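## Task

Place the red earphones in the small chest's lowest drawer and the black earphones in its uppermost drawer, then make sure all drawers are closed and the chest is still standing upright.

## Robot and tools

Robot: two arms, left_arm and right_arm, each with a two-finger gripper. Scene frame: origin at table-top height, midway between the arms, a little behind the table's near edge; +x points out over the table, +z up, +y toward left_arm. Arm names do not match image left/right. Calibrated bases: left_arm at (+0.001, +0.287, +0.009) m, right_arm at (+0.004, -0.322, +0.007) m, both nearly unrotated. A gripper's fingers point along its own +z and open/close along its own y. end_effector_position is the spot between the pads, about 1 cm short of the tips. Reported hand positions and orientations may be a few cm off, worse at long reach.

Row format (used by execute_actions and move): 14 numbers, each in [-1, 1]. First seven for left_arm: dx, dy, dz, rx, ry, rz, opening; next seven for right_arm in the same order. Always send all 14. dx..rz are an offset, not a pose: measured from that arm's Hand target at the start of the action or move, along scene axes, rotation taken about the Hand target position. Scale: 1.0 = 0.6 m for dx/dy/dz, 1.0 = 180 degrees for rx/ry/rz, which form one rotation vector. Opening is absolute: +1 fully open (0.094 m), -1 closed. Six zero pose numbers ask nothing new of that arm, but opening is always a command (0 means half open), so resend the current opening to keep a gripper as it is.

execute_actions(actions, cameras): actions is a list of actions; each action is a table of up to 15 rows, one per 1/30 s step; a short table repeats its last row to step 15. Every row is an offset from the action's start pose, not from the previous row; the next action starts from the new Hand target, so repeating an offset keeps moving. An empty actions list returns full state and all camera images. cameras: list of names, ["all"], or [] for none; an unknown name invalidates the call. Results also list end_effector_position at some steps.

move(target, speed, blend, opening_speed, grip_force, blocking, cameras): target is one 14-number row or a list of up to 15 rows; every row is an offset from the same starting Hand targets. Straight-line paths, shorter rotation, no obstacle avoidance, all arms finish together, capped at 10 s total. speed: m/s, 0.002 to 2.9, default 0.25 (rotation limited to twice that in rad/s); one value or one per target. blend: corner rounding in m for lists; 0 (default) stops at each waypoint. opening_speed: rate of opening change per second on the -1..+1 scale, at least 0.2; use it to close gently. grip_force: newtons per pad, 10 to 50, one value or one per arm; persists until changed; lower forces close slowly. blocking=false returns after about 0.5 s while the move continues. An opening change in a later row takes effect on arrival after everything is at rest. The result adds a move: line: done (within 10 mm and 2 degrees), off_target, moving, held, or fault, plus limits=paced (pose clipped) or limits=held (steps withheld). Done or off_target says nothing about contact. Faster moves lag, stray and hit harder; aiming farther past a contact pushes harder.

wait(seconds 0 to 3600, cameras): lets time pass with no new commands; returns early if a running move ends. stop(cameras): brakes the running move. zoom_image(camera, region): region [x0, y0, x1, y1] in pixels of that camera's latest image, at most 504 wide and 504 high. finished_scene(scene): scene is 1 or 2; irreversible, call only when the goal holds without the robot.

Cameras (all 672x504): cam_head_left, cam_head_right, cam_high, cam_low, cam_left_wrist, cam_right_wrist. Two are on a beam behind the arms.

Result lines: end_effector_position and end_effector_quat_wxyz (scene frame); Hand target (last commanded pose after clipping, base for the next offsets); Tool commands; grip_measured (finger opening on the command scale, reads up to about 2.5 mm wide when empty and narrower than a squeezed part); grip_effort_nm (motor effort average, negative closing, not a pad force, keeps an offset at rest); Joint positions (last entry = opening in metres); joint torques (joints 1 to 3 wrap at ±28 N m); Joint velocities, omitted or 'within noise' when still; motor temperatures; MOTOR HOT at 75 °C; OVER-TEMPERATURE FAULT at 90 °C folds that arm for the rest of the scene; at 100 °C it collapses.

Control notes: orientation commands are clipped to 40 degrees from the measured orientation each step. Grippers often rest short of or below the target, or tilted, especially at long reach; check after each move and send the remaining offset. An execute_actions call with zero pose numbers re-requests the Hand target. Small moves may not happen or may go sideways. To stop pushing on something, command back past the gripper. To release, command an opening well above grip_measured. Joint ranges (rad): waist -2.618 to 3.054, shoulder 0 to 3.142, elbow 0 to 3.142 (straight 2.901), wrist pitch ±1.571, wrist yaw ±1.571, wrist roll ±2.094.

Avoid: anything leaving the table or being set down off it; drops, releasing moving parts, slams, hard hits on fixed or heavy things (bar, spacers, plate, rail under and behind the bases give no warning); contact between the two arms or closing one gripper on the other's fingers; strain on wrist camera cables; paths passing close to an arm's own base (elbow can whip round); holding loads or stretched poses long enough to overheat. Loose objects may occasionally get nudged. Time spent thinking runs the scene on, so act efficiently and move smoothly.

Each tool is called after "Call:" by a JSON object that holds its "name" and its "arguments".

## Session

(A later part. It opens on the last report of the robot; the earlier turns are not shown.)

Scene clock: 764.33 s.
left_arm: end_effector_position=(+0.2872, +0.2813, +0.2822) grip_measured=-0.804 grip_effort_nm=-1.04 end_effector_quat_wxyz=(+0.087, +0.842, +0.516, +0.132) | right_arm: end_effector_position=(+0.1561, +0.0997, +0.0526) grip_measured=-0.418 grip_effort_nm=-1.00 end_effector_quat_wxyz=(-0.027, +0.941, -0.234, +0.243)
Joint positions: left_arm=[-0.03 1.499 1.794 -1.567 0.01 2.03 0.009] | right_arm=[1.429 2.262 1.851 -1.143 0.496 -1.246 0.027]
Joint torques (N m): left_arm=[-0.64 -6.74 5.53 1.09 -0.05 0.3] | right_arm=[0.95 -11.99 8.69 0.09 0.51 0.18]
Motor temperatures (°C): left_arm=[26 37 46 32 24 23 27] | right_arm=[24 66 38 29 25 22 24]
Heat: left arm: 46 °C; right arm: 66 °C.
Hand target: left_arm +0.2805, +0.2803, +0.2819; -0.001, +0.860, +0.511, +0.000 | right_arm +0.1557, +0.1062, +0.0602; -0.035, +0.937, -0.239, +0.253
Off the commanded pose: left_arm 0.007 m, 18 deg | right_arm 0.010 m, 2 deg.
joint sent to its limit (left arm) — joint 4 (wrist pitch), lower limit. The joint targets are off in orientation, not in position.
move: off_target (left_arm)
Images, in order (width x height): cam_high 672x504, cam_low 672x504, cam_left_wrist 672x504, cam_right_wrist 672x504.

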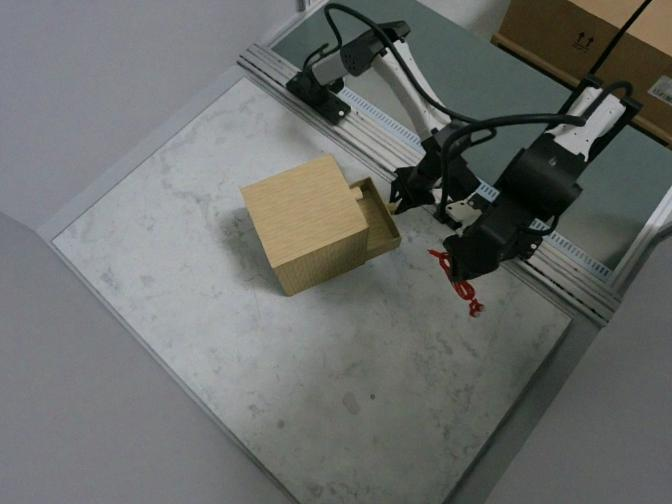

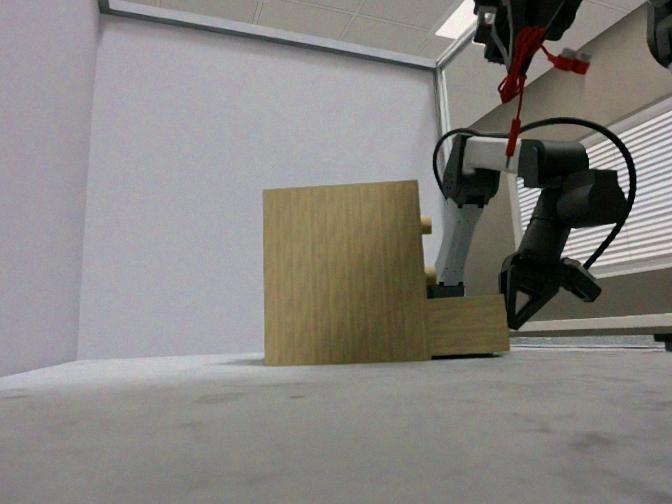

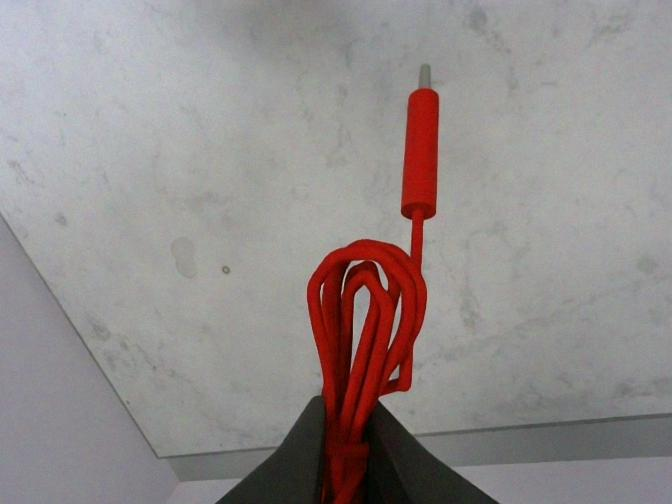

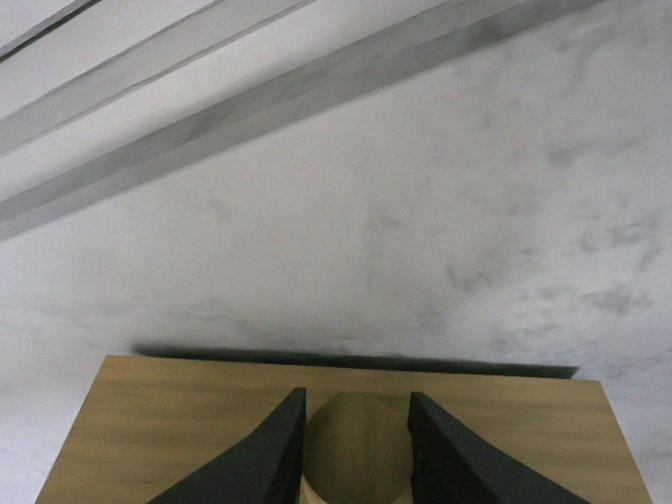

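Call:
{"name": "move", "arguments": {"target": [[0,0,0,0,0,0,-0.95, 0,0,0,0,0,0,0.6],[0,0,0,0,0,0,-0.95, -0.082,0.009,0.145,0,0,0,0.6],[-0.051,-0.134,0,-0.04,-0.037,0,-0.95, 0.024,-0.377,0.4,0,0,0,0.6],[-0.126,-0.389,-0.053,-0.0825,-0.0743,0,-0.95, 0.024,-0.377,0.4,0,0,0,0.6],[-0.121,-0.393,-0.22,-0.0825,-0.0743,0,-0.95, 0.024,-0.377,0.4,0,0,0,0.6]], "speed": [0.1,0.15,0.3,0.3,0.15], "blend": [0,0.02,0.02,0.02,0], "opening_speed": 1.5, "cameras": ["cam_left_wrist","cam_right_wrist","cam_high","cam_low","cam_head_left"]}}

Scene clock: 780.93 s.
left_arm: end_effector_position=(+0.2095, +0.0444, +0.1476) grip_measured=-0.805 grip_effort_nm=-1.04 end_effector_quat_wxyz=(+0.159, +0.850, +0.502, +0.030) | right_arm: end_effector_position=(+0.1770, -0.1022, +0.3097) grip_measured=+0.598 grip_effort_nm=0.14 end_effector_quat_wxyz=(-0.160, +0.920, -0.227, +0.278)
Joint positions: left_arm=[-0.864 1.466 1.208 -0.999 0.016 1.224 0.009] | right_arm=[1.234 1.342 1.681 -1.48 0.513 -1.554 0.075]
Joint torques (N m): left_arm=[-0.66 -7.99 6.52 1.49 -0.08 -0.04] | right_arm=[-0.39 -4.92 4.1 0.44 0.21 -0.13]
Motor temperatures (°C): left_arm=[26 36 44 32 24 23 28] | right_arm=[24 64 40 29 25 22 24]
Heat: left arm: 44 °C; right arm: 64 °C.
Hand target: left_arm +0.2078, +0.0444, +0.1500; +0.169, +0.847, +0.503, +0.034 | right_arm +0.1702, -0.1200, +0.3001; -0.035, +0.937, -0.239, +0.253
Off the commanded pose: left_arm 0.003 m, 1 deg | right_arm 0.021 m, 15 deg.
joint sent to its limit (right arm) — joint 4 (wrist pitch), lower limit. The joint targets are off in orientation, not in position.
move: off_target (right_arm)
Images, in order (width x height): cam_head_left 672x504, cam_high 672x504, cam_low 672x504, cam_left_wrist 672x504, cam_right_wrist 672x504.

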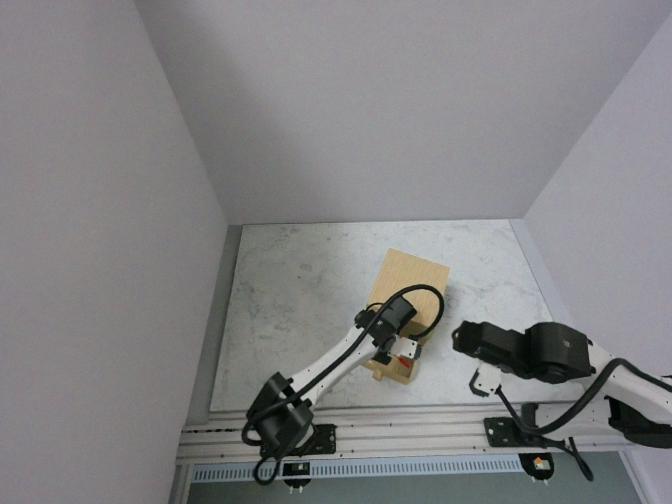

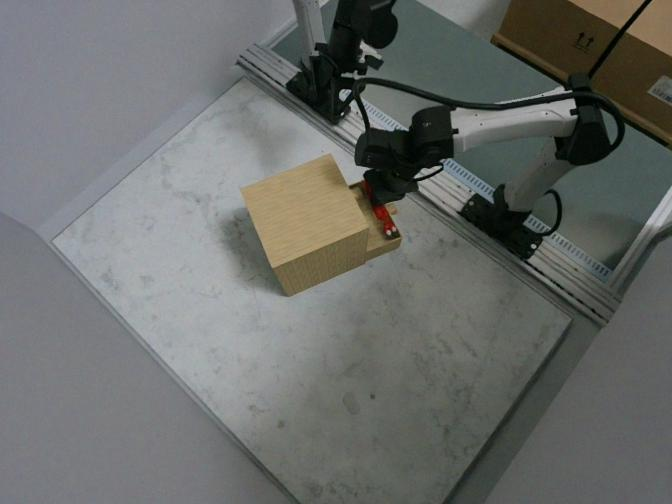

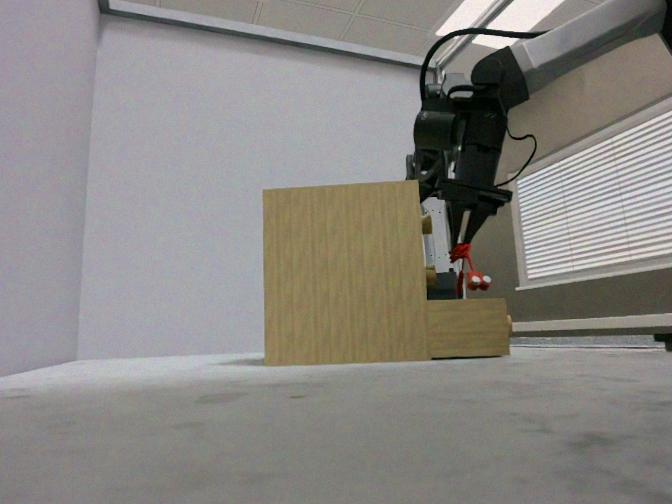

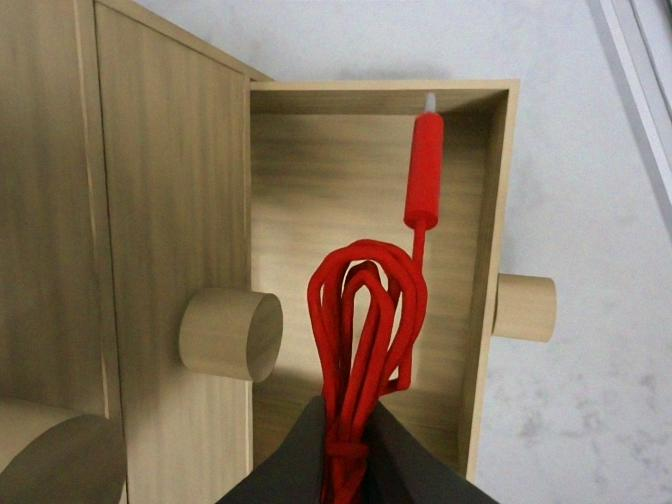

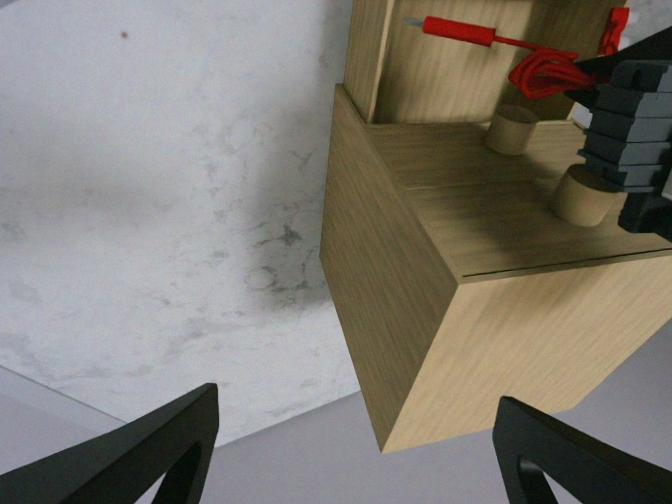

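Call:
{"name": "move", "arguments": {"target": [[0.003,0.003,-0.1,0,0,0,-0.95, 0,0,0,0,0,0,0.6]], "speed": 0.1, "cameras": ["cam_left_wrist","cam_high","cam_low","cam_right_wrist"]}}

Scene clock: 791.17 s.
left_arm: end_effector_position=(+0.2099, +0.0450, +0.0969) grip_measured=-0.805 grip_effort_nm=-1.04 end_effector_quat_wxyz=(+0.173, +0.848, +0.501, +0.032) | right_arm: end_effector_position=(+0.1770, -0.1022, +0.3097) grip_measured=+0.598 grip_effort_nm=0.14 end_effector_quat_wxyz=(-0.160, +0.920, -0.227, +0.278)
Joint positions: left_arm=[-0.864 1.462 0.992 -0.757 0.016 1.224 0.009] | right_arm=[1.234 1.342 1.681 -1.48 0.513 -1.554 0.075]
Joint torques (N m): left_arm=[-0.13 -5.03 6.46 1.58 -0.07 0.03] | right_arm=[-0.4 -4.93 4.11 0.45 0.22 -0.13]
Motor temperatures (°C): left_arm=[26 37 43 32 24 23 28] | right_arm=[24 59 38 29 25 22 24]
Heat: left arm: 43 °C; right arm: 59 °C.
Hand target: left_arm +0.2096, +0.0462, +0.0900; +0.169, +0.847, +0.503, +0.034 | right_arm +0.1702, -0.1200, +0.3001; -0.035, +0.937, -0.239, +0.253
Off the commanded pose: left_arm 0.007 m, 1 deg | right_arm 0.021 m, 15 deg.
joint sent to its limit (right arm) — joint 4 (wrist pitch), lower limit. The joint targets are off in orientation, not in position.
move: done
Images, in order (width x height): cam_high 672x504, cam_low 672x504, cam_left_wrist 672x504, cam_right_wrist 672x504.

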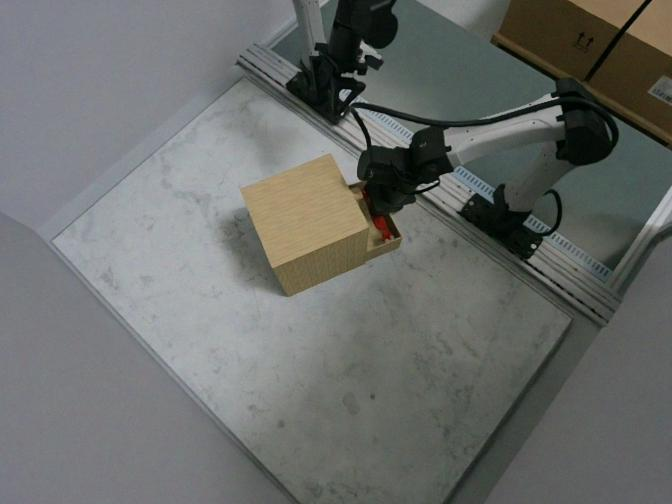

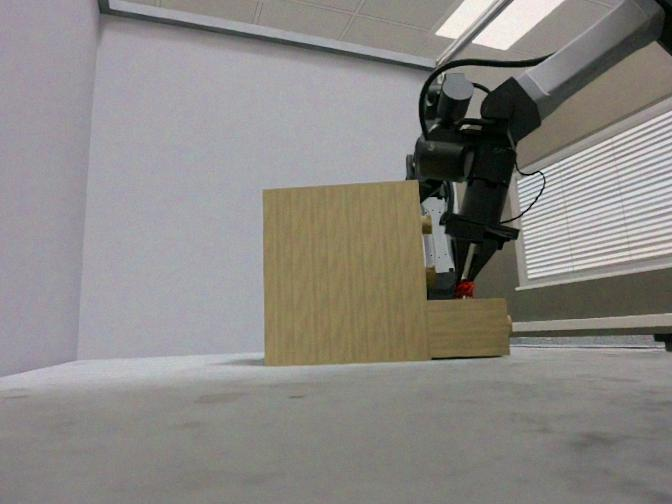

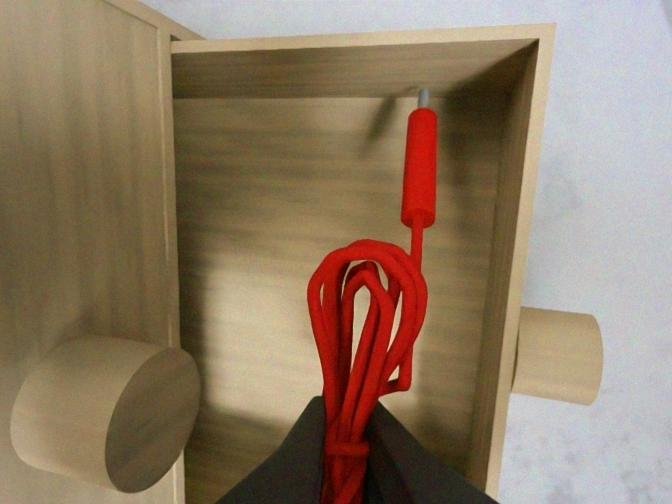

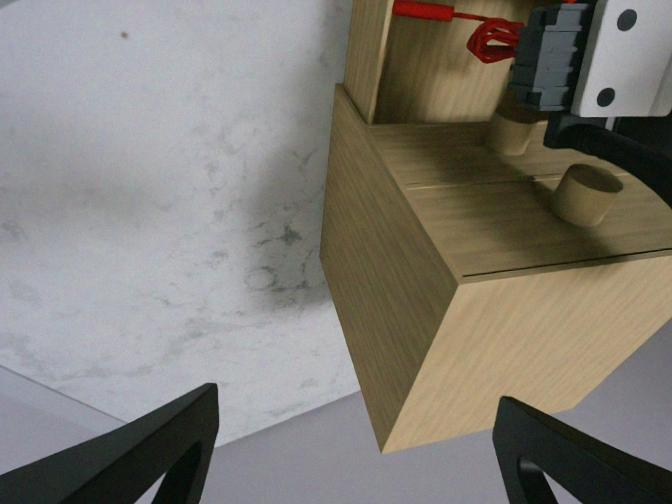

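Call:
{"name": "move", "arguments": {"target": [[0.007,0.012,-0.04,0,0,0,-0.95, 0,0,0,0,0,0,0.6],[0.007,0.012,-0.04,0,0,0,-0.4, 0,0,0,0,0,0,0.6],[0.0,0.012,0.2,0,0,0,-0.4, 0,0,0,0,0,0,0.6]], "speed": [0.06,0.1,0.12], "opening_speed": 1.5, "cameras": ["cam_left_wrist","cam_high","cam_head_right","cam_right_wrist"]}}

Scene clock: 805.33 s.
left_arm: end_effector_position=(+0.2063, +0.0558, +0.2042) grip_measured=-0.402 grip_effort_nm=0.11 end_effector_quat_wxyz=(+0.166, +0.846, +0.506, +0.033) | right_arm: end_effector_position=(+0.1770, -0.1022, +0.3097) grip_measured=+0.598 grip_effort_nm=0.14 end_effector_quat_wxyz=(-0.160, +0.920, -0.227, +0.278)
Joint positions: left_arm=[-0.845 1.435 1.403 -1.21 0.016 1.233 0.028] | right_arm=[1.234 1.342 1.681 -1.48 0.513 -1.554 0.075]
Joint torques (N m): left_arm=[0.39 -4.31 10.55 1.18 0.02 0.2] | right_arm=[-0.42 -4.93 4.11 0.44 0.21 -0.13]
Motor temperatures (°C): left_arm=[26 36 43 33 24 23 28] | right_arm=[24 54 37 29 25 22 24]
Heat: left arm: 43 °C; right arm: 54 °C.
Hand target: left_arm +0.2096, +0.0535, +0.2099; +0.169, +0.847, +0.503, +0.034 | right_arm +0.1702, -0.1200, +0.3001; -0.035, +0.937, -0.239, +0.253
Off the commanded pose: left_arm 0.007 m, 1 deg | right_arm 0.021 m, 15 deg.
joint sent to its limit (right arm) — joint 4 (wrist pitch), lower limit. The joint targets are off in orientation, not in position.
move: done; target 2's new opening was sent with left_arm's hand 0.011 m and 1 deg from that target
Images, in order (width x height): cam_head_right 672x504, cam_high 672x504, cam_left_wrist 672x504, cam_right_wrist 672x504.

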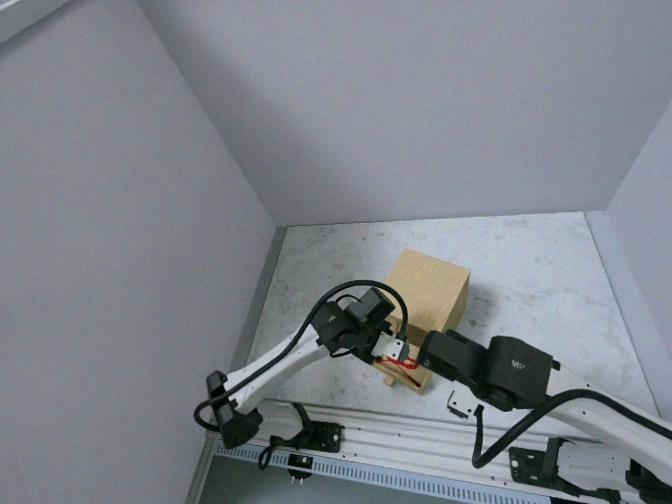

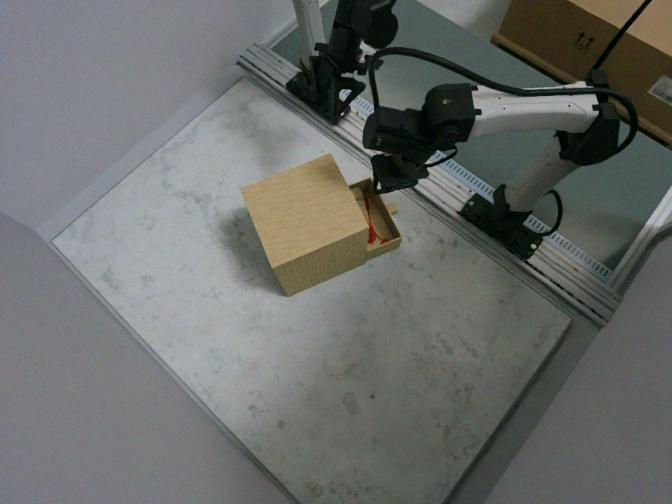

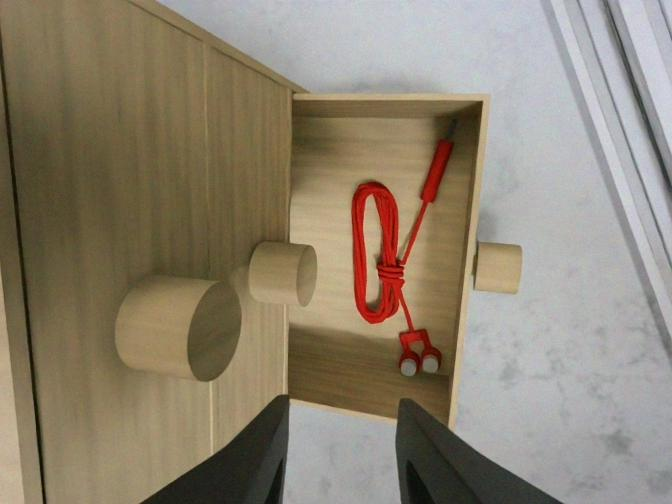

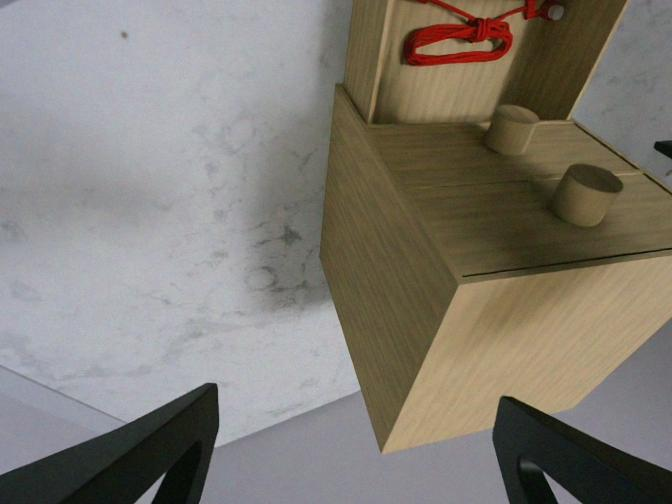

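Call:
{"name": "move", "arguments": {"target": [[-0.153,0.068,-0.0165,-0.04,-0.073,0,-1, 0,0,0,0,0,0,0.6],[-0.153,0.068,-0.235,-0.04,-0.073,0,-1, 0,0,0,0,0,0,0.6]], "speed": [0.2,0.12], "blend": [0.02,0], "cameras": ["cam_left_wrist","cam_high","cam_low","cam_right_wrist"]}}

Scene clock: 842.53 s.
left_arm: end_effector_position=(+0.1183, +0.0926, +0.0759) grip_measured=-0.991 grip_effort_nm=-0.48 end_effector_quat_wxyz=(+0.283, +0.826, +0.478, +0.096) | right_arm: end_effector_position=(+0.1770, -0.1022, +0.3097) grip_measured=+0.598 grip_effort_nm=0.14 end_effector_quat_wxyz=(-0.160, +0.920, -0.227, +0.278)
Joint positions: left_arm=[-1.243 0.871 0.463 -0.623 -0.266 0.937 0] | right_arm=[1.234 1.342 1.681 -1.48 0.513 -1.554 0.075]
Joint torques (N m): left_arm=[-0.49 -0.13 6.74 1.99 -0.27 -0.06] | right_arm=[-0.4 -4.94 4.1 0.45 0.21 -0.12]
Motor temperatures (°C): left_arm=[26 33 49 33 24 23 26] | right_arm=[24 46 36 29 25 22 23]
Heat: left arm: 49 °C; right arm: 46 °C.
Hand target: left_arm +0.1179, +0.0942, +0.0689; +0.279, +0.825, +0.481, +0.099 | right_arm +0.1702, -0.1200, +0.3001; -0.035, +0.937, -0.239, +0.253
Off the commanded pose: left_arm 0.007 m, 1 deg | right_arm 0.021 m, 15 deg.
joint sent to its limit (right arm) — joint 4 (wrist pitch), lower limit. The joint targets are off in orientation, not in position.
move: done
Images, in order (width x height): cam_high 672x504, cam_low 672x504, cam_left_wrist 672x504, cam_right_wrist 672x504.

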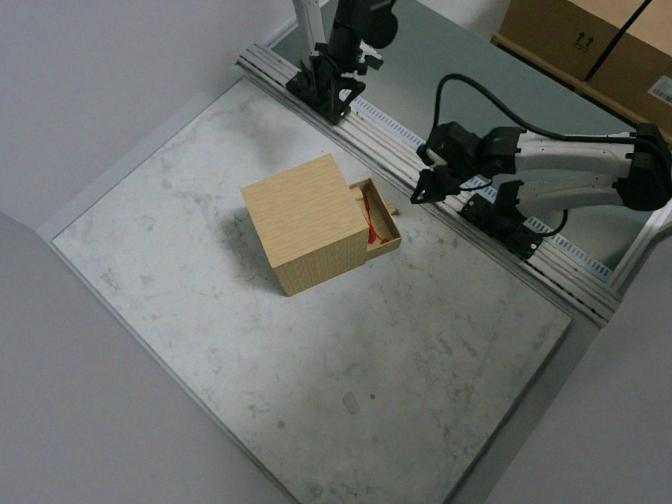

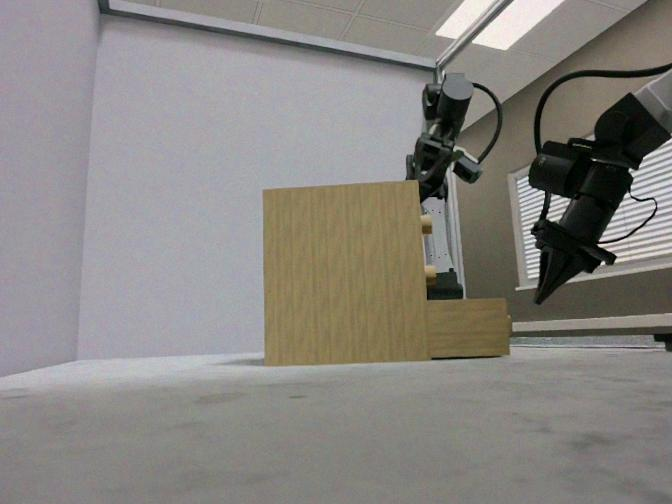

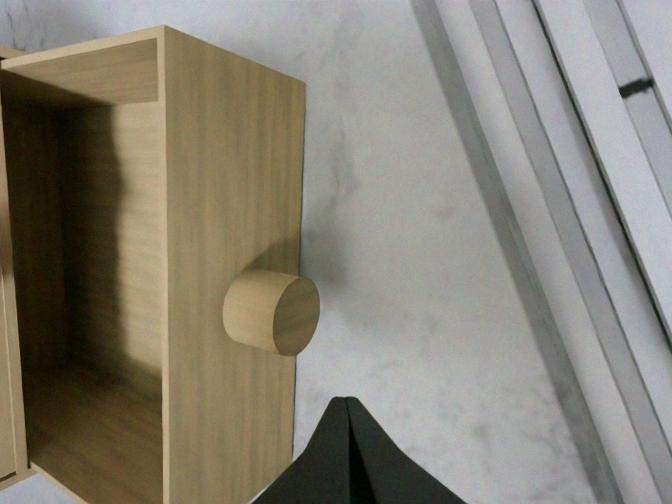

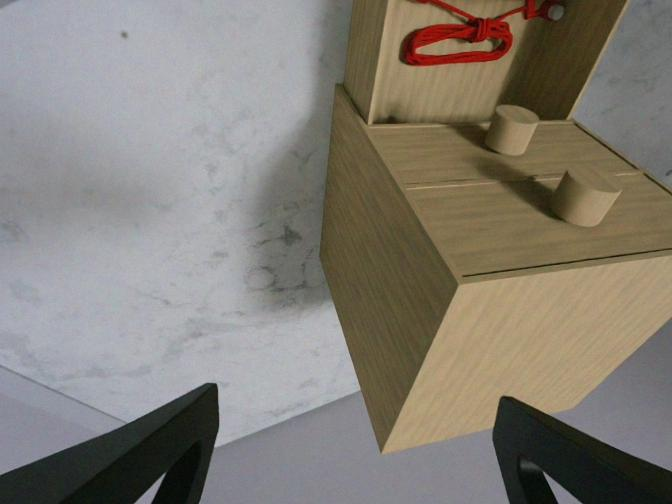

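Call:
{"name": "move", "arguments": {"target": [[0,0,-0.037,0,0,0,-1, 0,0,0,0,0,0,0.6],[0.176,-0.096,-0.037,0,0,0,-1, 0,0,0,0,0,0,0.6]], "speed": [0.1,0.1], "blend": [0.01,0], "cameras": ["cam_left_wrist","cam_high","cam_low","cam_right_wrist"]}}

Scene clock: 860.17 s.
left_arm: end_effector_position=(+0.2148, +0.0571, +0.0389) grip_measured=-0.991 grip_effort_nm=-0.48 end_effector_quat_wxyz=(+0.248, +0.827, +0.493, +0.111) | right_arm: end_effector_position=(+0.1770, -0.1022, +0.3097) grip_measured=+0.598 grip_effort_nm=0.14 end_effector_quat_wxyz=(-0.160, +0.920, -0.227, +0.278)
Joint positions: left_arm=[-0.912 1.404 0.607 -0.251 -0.133 1.206 0] | right_arm=[1.234 1.342 1.681 -1.48 0.513 -1.554 0.075]
Joint torques (N m): left_arm=[0.17 -2.54 10.19 2.42 0.29 0.24] | right_arm=[-0.39 -4.94 4.1 0.44 0.22 -0.13]
Heat: left arm: 46 °C; right arm: 45 °C.
Hand target: left_arm +0.2235, +0.0366, +0.0467; +0.278, +0.825, +0.481, +0.099 | right_arm +0.1702, -0.1200, +0.3001; -0.035, +0.937, -0.239, +0.253
Off the commanded pose: left_arm 0.024 m, 4 deg | right_arm 0.021 m, 15 deg.
joint sent to its limit (right arm) — joint 4 (wrist pitch), lower limit. The joint targets are off in orientation, not in position.
move: off_target (left_arm)
Images, in order (width x height): cam_high 672x504, cam_low 672x504, cam_left_wrist 672x504, cam_right_wrist 672x504.

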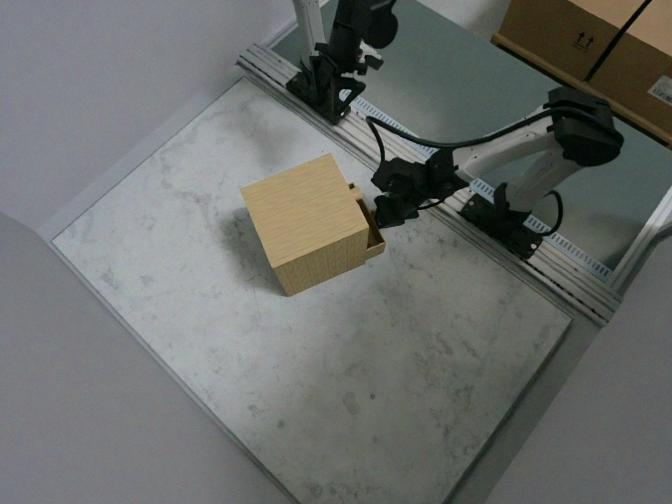

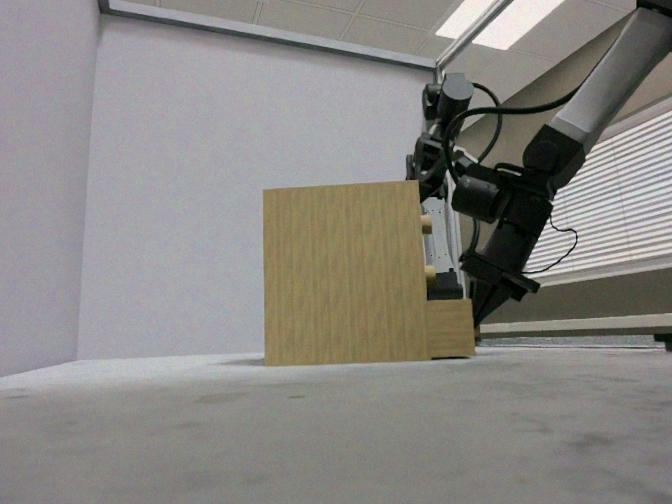

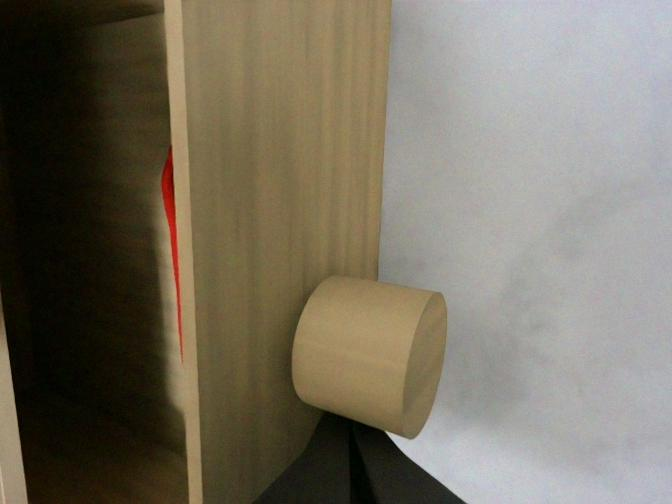

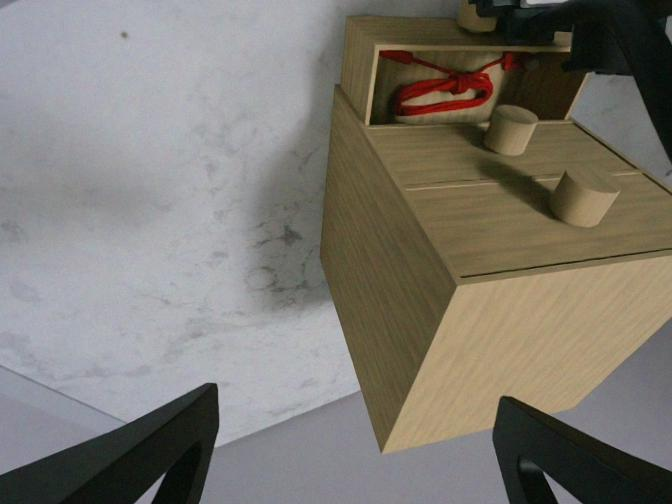

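Call:
{"name": "move", "arguments": {"target": [0.088,-0.025,0,0,0,0,-1, 0,0,0,0,0,0,0.6], "speed": 0.1, "cameras": ["cam_low","cam_left_wrist","cam_right_wrist"]}}

Scene clock: 891.63 s.
left_arm: end_effector_position=(+0.2613, +0.0378, +0.0389) grip_measured=-0.991 grip_effort_nm=-0.46 end_effector_quat_wxyz=(+0.250, +0.831, +0.486, +0.101) | right_arm: end_effector_position=(+0.1770, -0.1022, +0.3097) grip_measured=+0.598 grip_effort_nm=0.14 end_effector_quat_wxyz=(-0.160, +0.920, -0.227, +0.278)
Joint positions: left_arm=[-0.807 1.585 0.767 -0.222 -0.055 1.307 0] | right_arm=[1.234 1.342 1.681 -1.48 0.513 -1.554 0.075]
Joint torques (N m): left_arm=[0.69 -3.85 10.77 2.33 0.15 0.11] | right_arm=[-0.39 -4.93 4.1 0.44 0.21 -0.13]
Motor temperatures (°C): left_arm=[26 31 50 41 24 23 26] | right_arm=[24 43 35 28 25 22 23]
Heat: left arm: 50 °C; right arm: 43 °C.
Hand target: left_arm +0.2762, +0.0215, +0.0468; +0.279, +0.825, +0.481, +0.099 | right_arm +0.1702, -0.1200, +0.3001; -0.035, +0.937, -0.239, +0.253
Off the commanded pose: left_arm 0.023 m, 3 deg | right_arm 0.021 m, 15 deg.
joint sent to its limit (right arm) — joint 4 (wrist pitch), lower limit. The joint targets are off in orientation, not in position.
move: off_target (left_arm)

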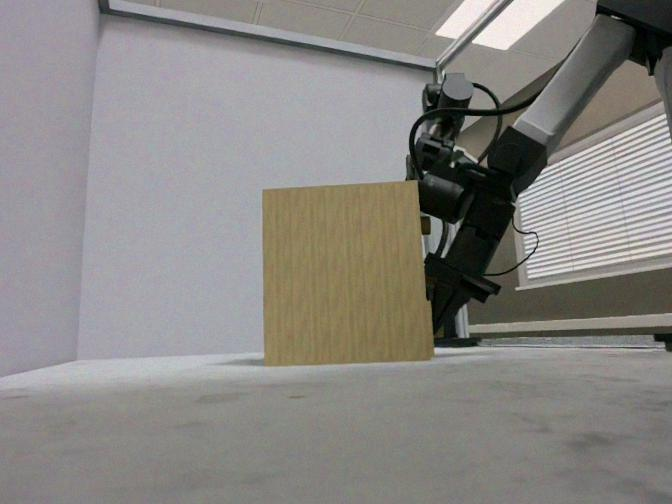

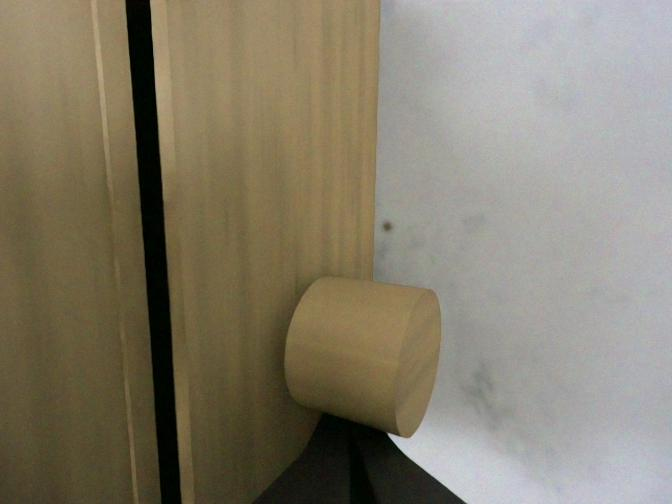

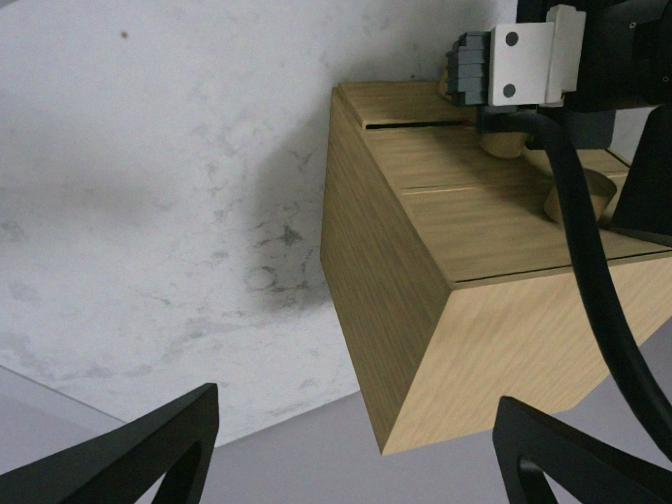

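Call:
{"name": "move", "arguments": {"target": [0.026,-0.007,0,0,0,0,-1, 0,0,0,0,0,0,0.6], "speed": 0.08, "cameras": ["cam_low","cam_left_wrist","cam_right_wrist"]}}

Scene clock: 898.23 s.
left_arm: end_effector_position=(+0.2713, +0.0326, +0.0368) grip_measured=-0.991 grip_effort_nm=-0.46 end_effector_quat_wxyz=(+0.247, +0.833, +0.486, +0.092) | right_arm: end_effector_position=(+0.1770, -0.1022, +0.3097) grip_measured=+0.598 grip_effort_nm=0.14 end_effector_quat_wxyz=(-0.160, +0.920, -0.227, +0.278)
Joint positions: left_arm=[-0.786 1.635 0.817 -0.232 -0.03 1.323 0] | right_arm=[1.234 1.342 1.681 -1.48 0.513 -1.554 0.075]
Joint torques (N m): left_arm=[1.21 -4.29 11.12 2.4 0.07 0.2] | right_arm=[-0.39 -4.93 4.1 0.45 0.21 -0.13]
Heat: left arm: 49 °C; right arm: 43 °C.
Hand target: left_arm +0.2919, +0.0174, +0.0467; +0.278, +0.825, +0.481, +0.099 | right_arm +0.1702, -0.1200, +0.3001; -0.035, +0.937, -0.239, +0.253
Off the commanded pose: left_arm 0.027 m, 4 deg | right_arm 0.021 m, 15 deg.
joint sent to its limit (right arm) — joint 4 (wrist pitch), lower limit. The joint targets are off in orientation, not in position.
move: off_target (left_arm)

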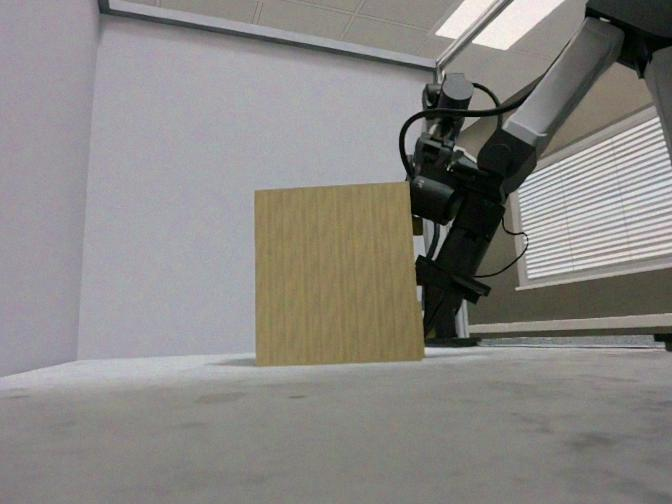

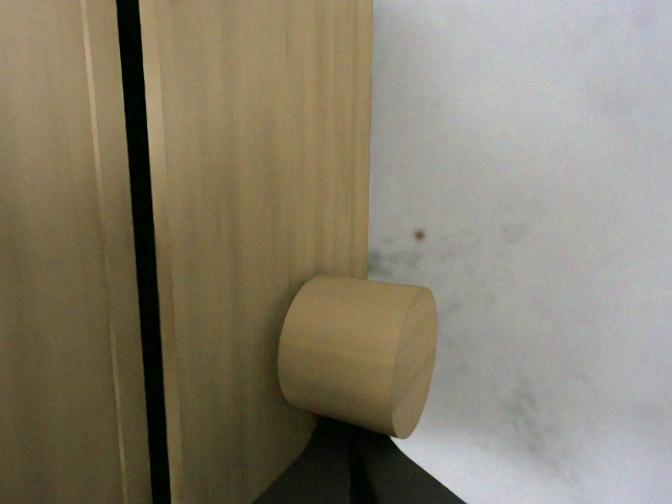

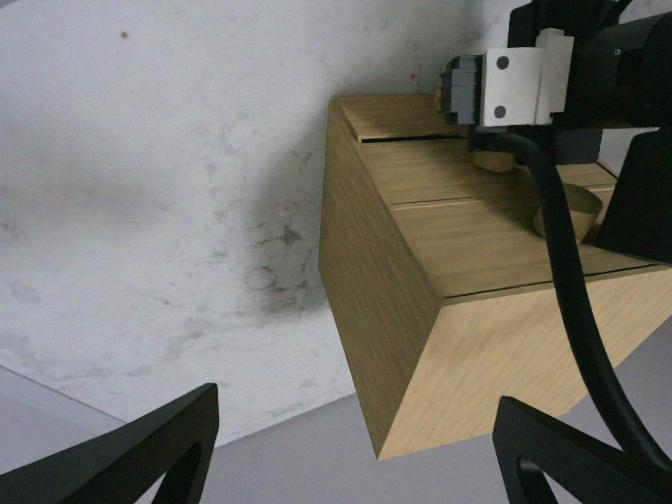

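Call:
{"name": "zoom_image", "arguments": {"camera": "cam_right_wrist", "region": [310, 70, 672, 320]}}

Call:
{"name": "zoom_image", "arguments": {"camera": "cam_low", "region": [380, 170, 500, 380]}}

Scaled by 1.392 from the camera's image (finer frame: 960x720).

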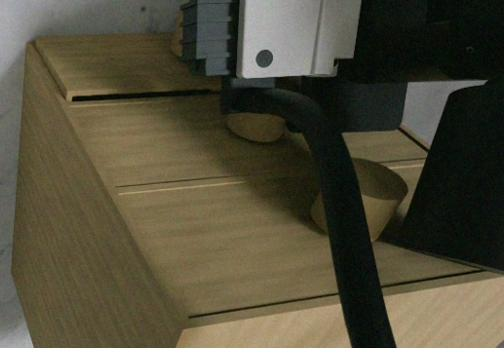

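Scaled by 2.400 from the camera's image (finer frame: 960x720).

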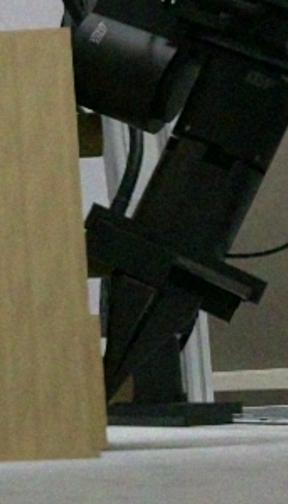

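Call:
{"name": "move", "arguments": {"target": [[-0.12,0.066,0,0,0,0,-1, 0,0,0,0,0,0,0.6],[-0.17,0.15,0.25,0,0,0,-1, 0,0,0,0,0,0,0.6]], "speed": 0.3, "blend": [0.02,0], "cameras": ["all"]}}

Call:
{"name": "zoom_image", "arguments": {"camera": "cam_right_wrist", "region": [310, 70, 672, 320]}}

Call:
{"name": "zoom_image", "arguments": {"camera": "cam_low", "region": [240, 170, 460, 390]}}

Scene clock: 923.70 s.
left_arm: end_effector_position=(+0.1876, +0.1099, +0.1889) grip_measured=-0.991 grip_effort_nm=-0.46 end_effector_quat_wxyz=(+0.274, +0.824, +0.486, +0.100) | right_arm: end_effector_position=(+0.1770, -0.1022, +0.3097) grip_measured=+0.598 grip_effort_nm=0.14 end_effector_quat_wxyz=(-0.160, +0.920, -0.227, +0.278)
Joint positions: left_arm=[-0.793 0.996 0.955 -0.951 -0.038 1.308 0] | right_arm=[1.234 1.342 1.681 -1.48 0.513 -1.554 0.075]
Joint torques (N m): left_arm=[0.68 -0.83 11.08 1.77 0.08 0.23] | right_arm=[-0.4 -4.93 4.11 0.44 0.21 -0.13]
Heat: left arm: 48 °C; right arm: 42 °C.
Hand target: left_arm +0.1899, +0.1074, +0.1967; +0.278, +0.825, +0.481, +0.099 | right_arm +0.1702, -0.1200, +0.3001; -0.035, +0.937, -0.239, +0.253
Off the commanded pose: left_arm 0.008 m, 1 deg | right_arm 0.021 m, 15 deg.
joint sent to its limit (right arm) — joint 4 (wrist pitch), lower limit. The joint targets are off in orientation, not in position.
move: done

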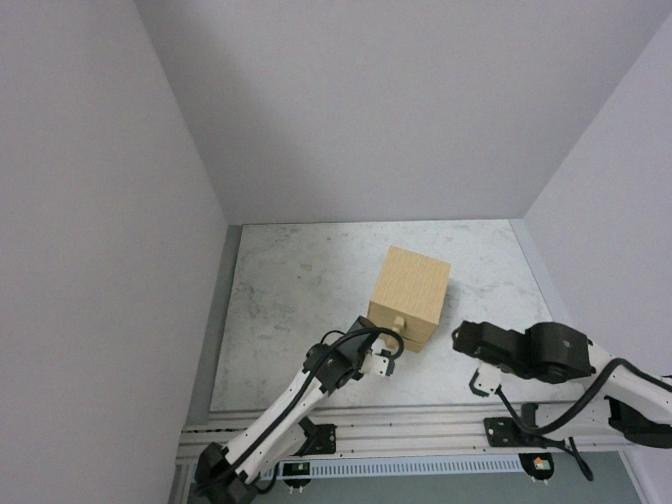

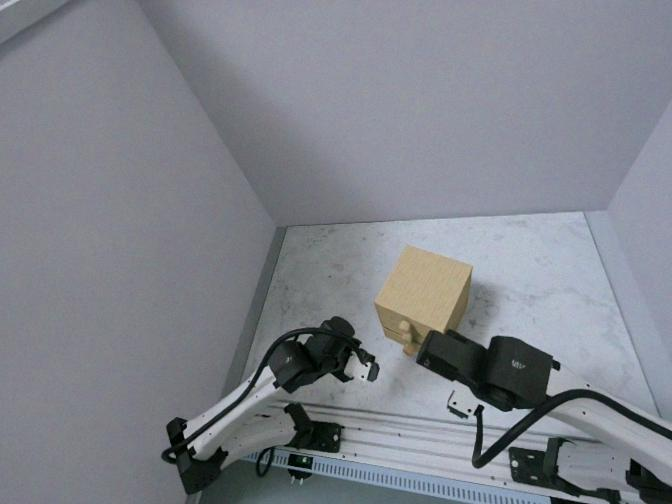

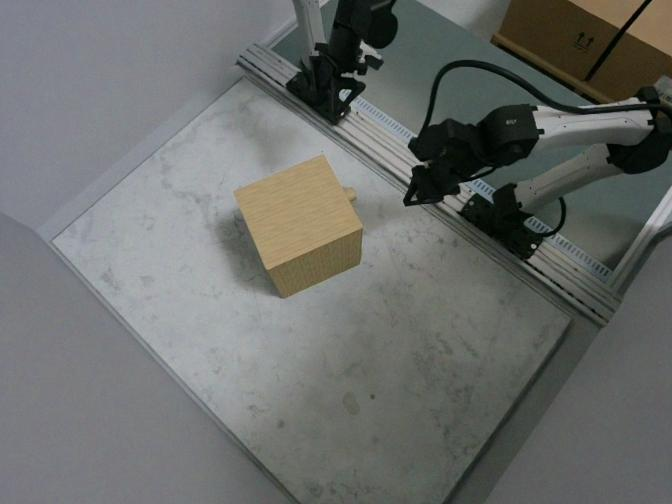

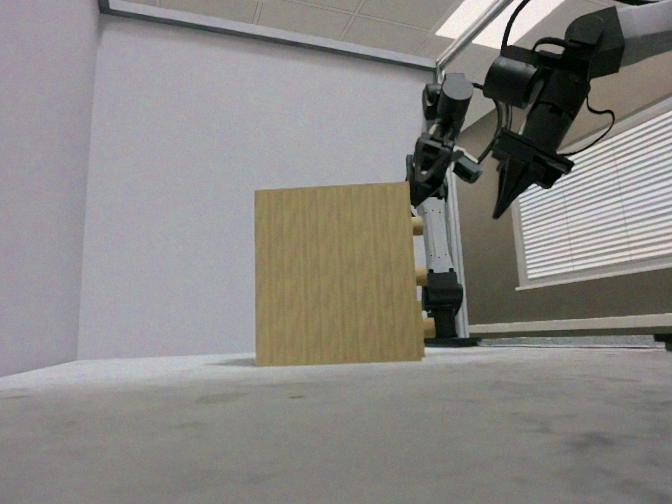

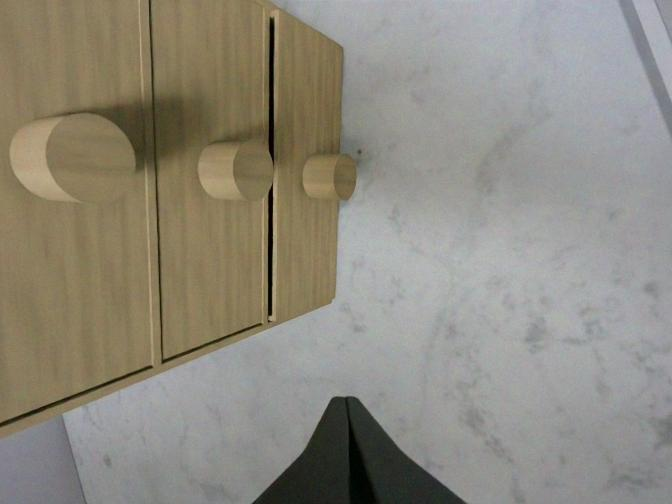

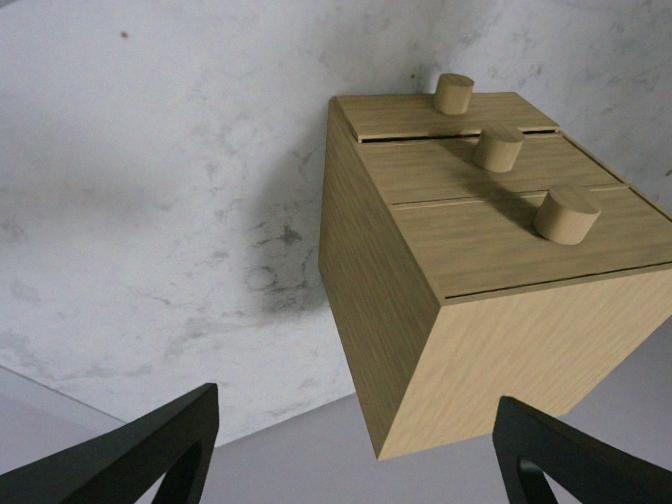

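Scaled by 1.392 from the camera's image (finer frame: 960x720).

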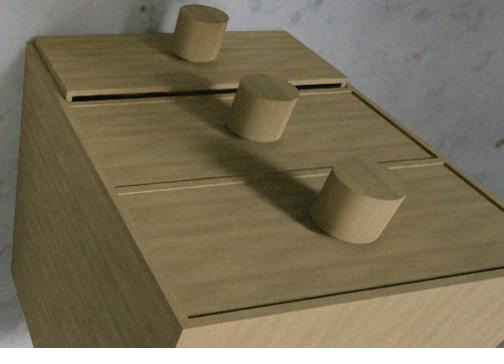

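Scaled by 2.291 from the camera's image (finer frame: 960x720).

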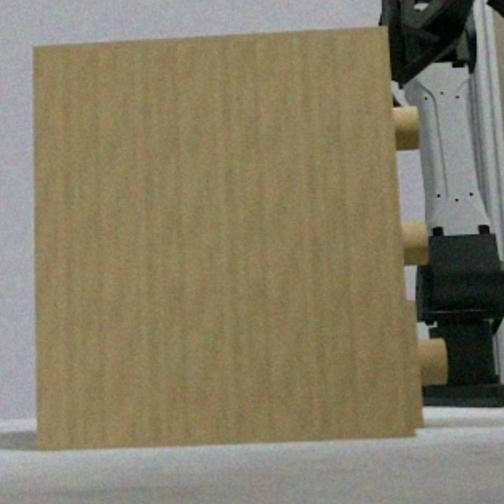

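Call:
{"name": "move", "arguments": {"target": [[-0.117,0.267,0.088,0,0,0,-1, 0.033,0.117,-0.133,0,0,0,0.6],[-0.117,0.267,0.088,0,0,0,-1, 0.085,0.288,-0.297,0,0,0,0.6]], "speed": 0.3, "blend": [0.03,0], "cameras": ["cam_right_wrist"]}}

Scene clock: 973.37 s.
left_arm: end_effector_position=(+0.1210, +0.2688, +0.2455) grip_measured=-0.991 grip_effort_nm=-0.46 end_effector_quat_wxyz=(+0.212, +0.802, +0.526, +0.187) | right_arm: end_effector_position=(+0.2216, +0.0470, +0.1228) grip_measured=+0.598 grip_effort_nm=0.14 end_effector_quat_wxyz=(-0.032, +0.936, -0.237, +0.257)
Joint positions: left_arm=[0.188 0.674 1.169 -1.562 0.248 2.121 0] | right_arm=[1.257 2.041 1.77 -1.177 0.513 -1.438 0.075]
Joint torques (N m): left_arm=[0.34 2.96 8.12 1.5 0.27 0.27] | right_arm=[0.29 -9.74 7.95 0.5 0.23 0.05]
Motor temperatures (°C): left_arm=[26 29 55 38 24 23 26] | right_arm=[24 41 34 28 25 22 23]
Heat: left arm: 55 °C; right arm: 41 °C.
Hand target: left_arm +0.1197, +0.2677, +0.2495; +0.278, +0.825, +0.481, +0.099 | right_arm +0.2211, +0.0529, +0.1220; -0.035, +0.937, -0.239, +0.253
Off the commanded pose: left_arm 0.004 m, 14 deg | right_arm 0.006 m, 1 deg.
joint sent to its limit (left arm) — joint 4 (wrist pitch), lower limit; joint 6 (wrist roll), upper limit. The joint targets are off in orientation, not in position.
move: off_target (left_arm)

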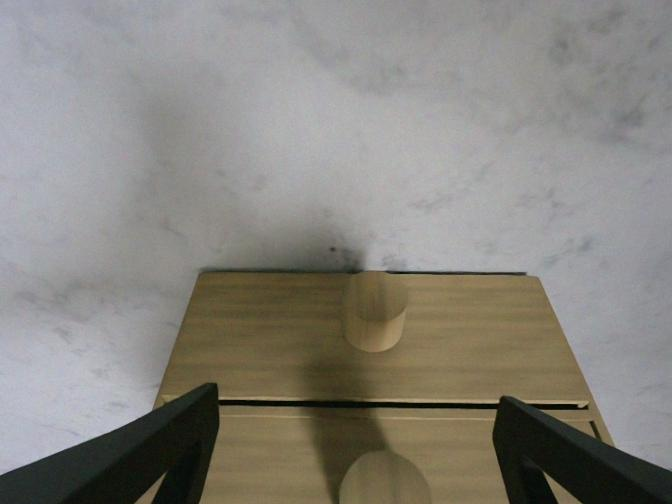

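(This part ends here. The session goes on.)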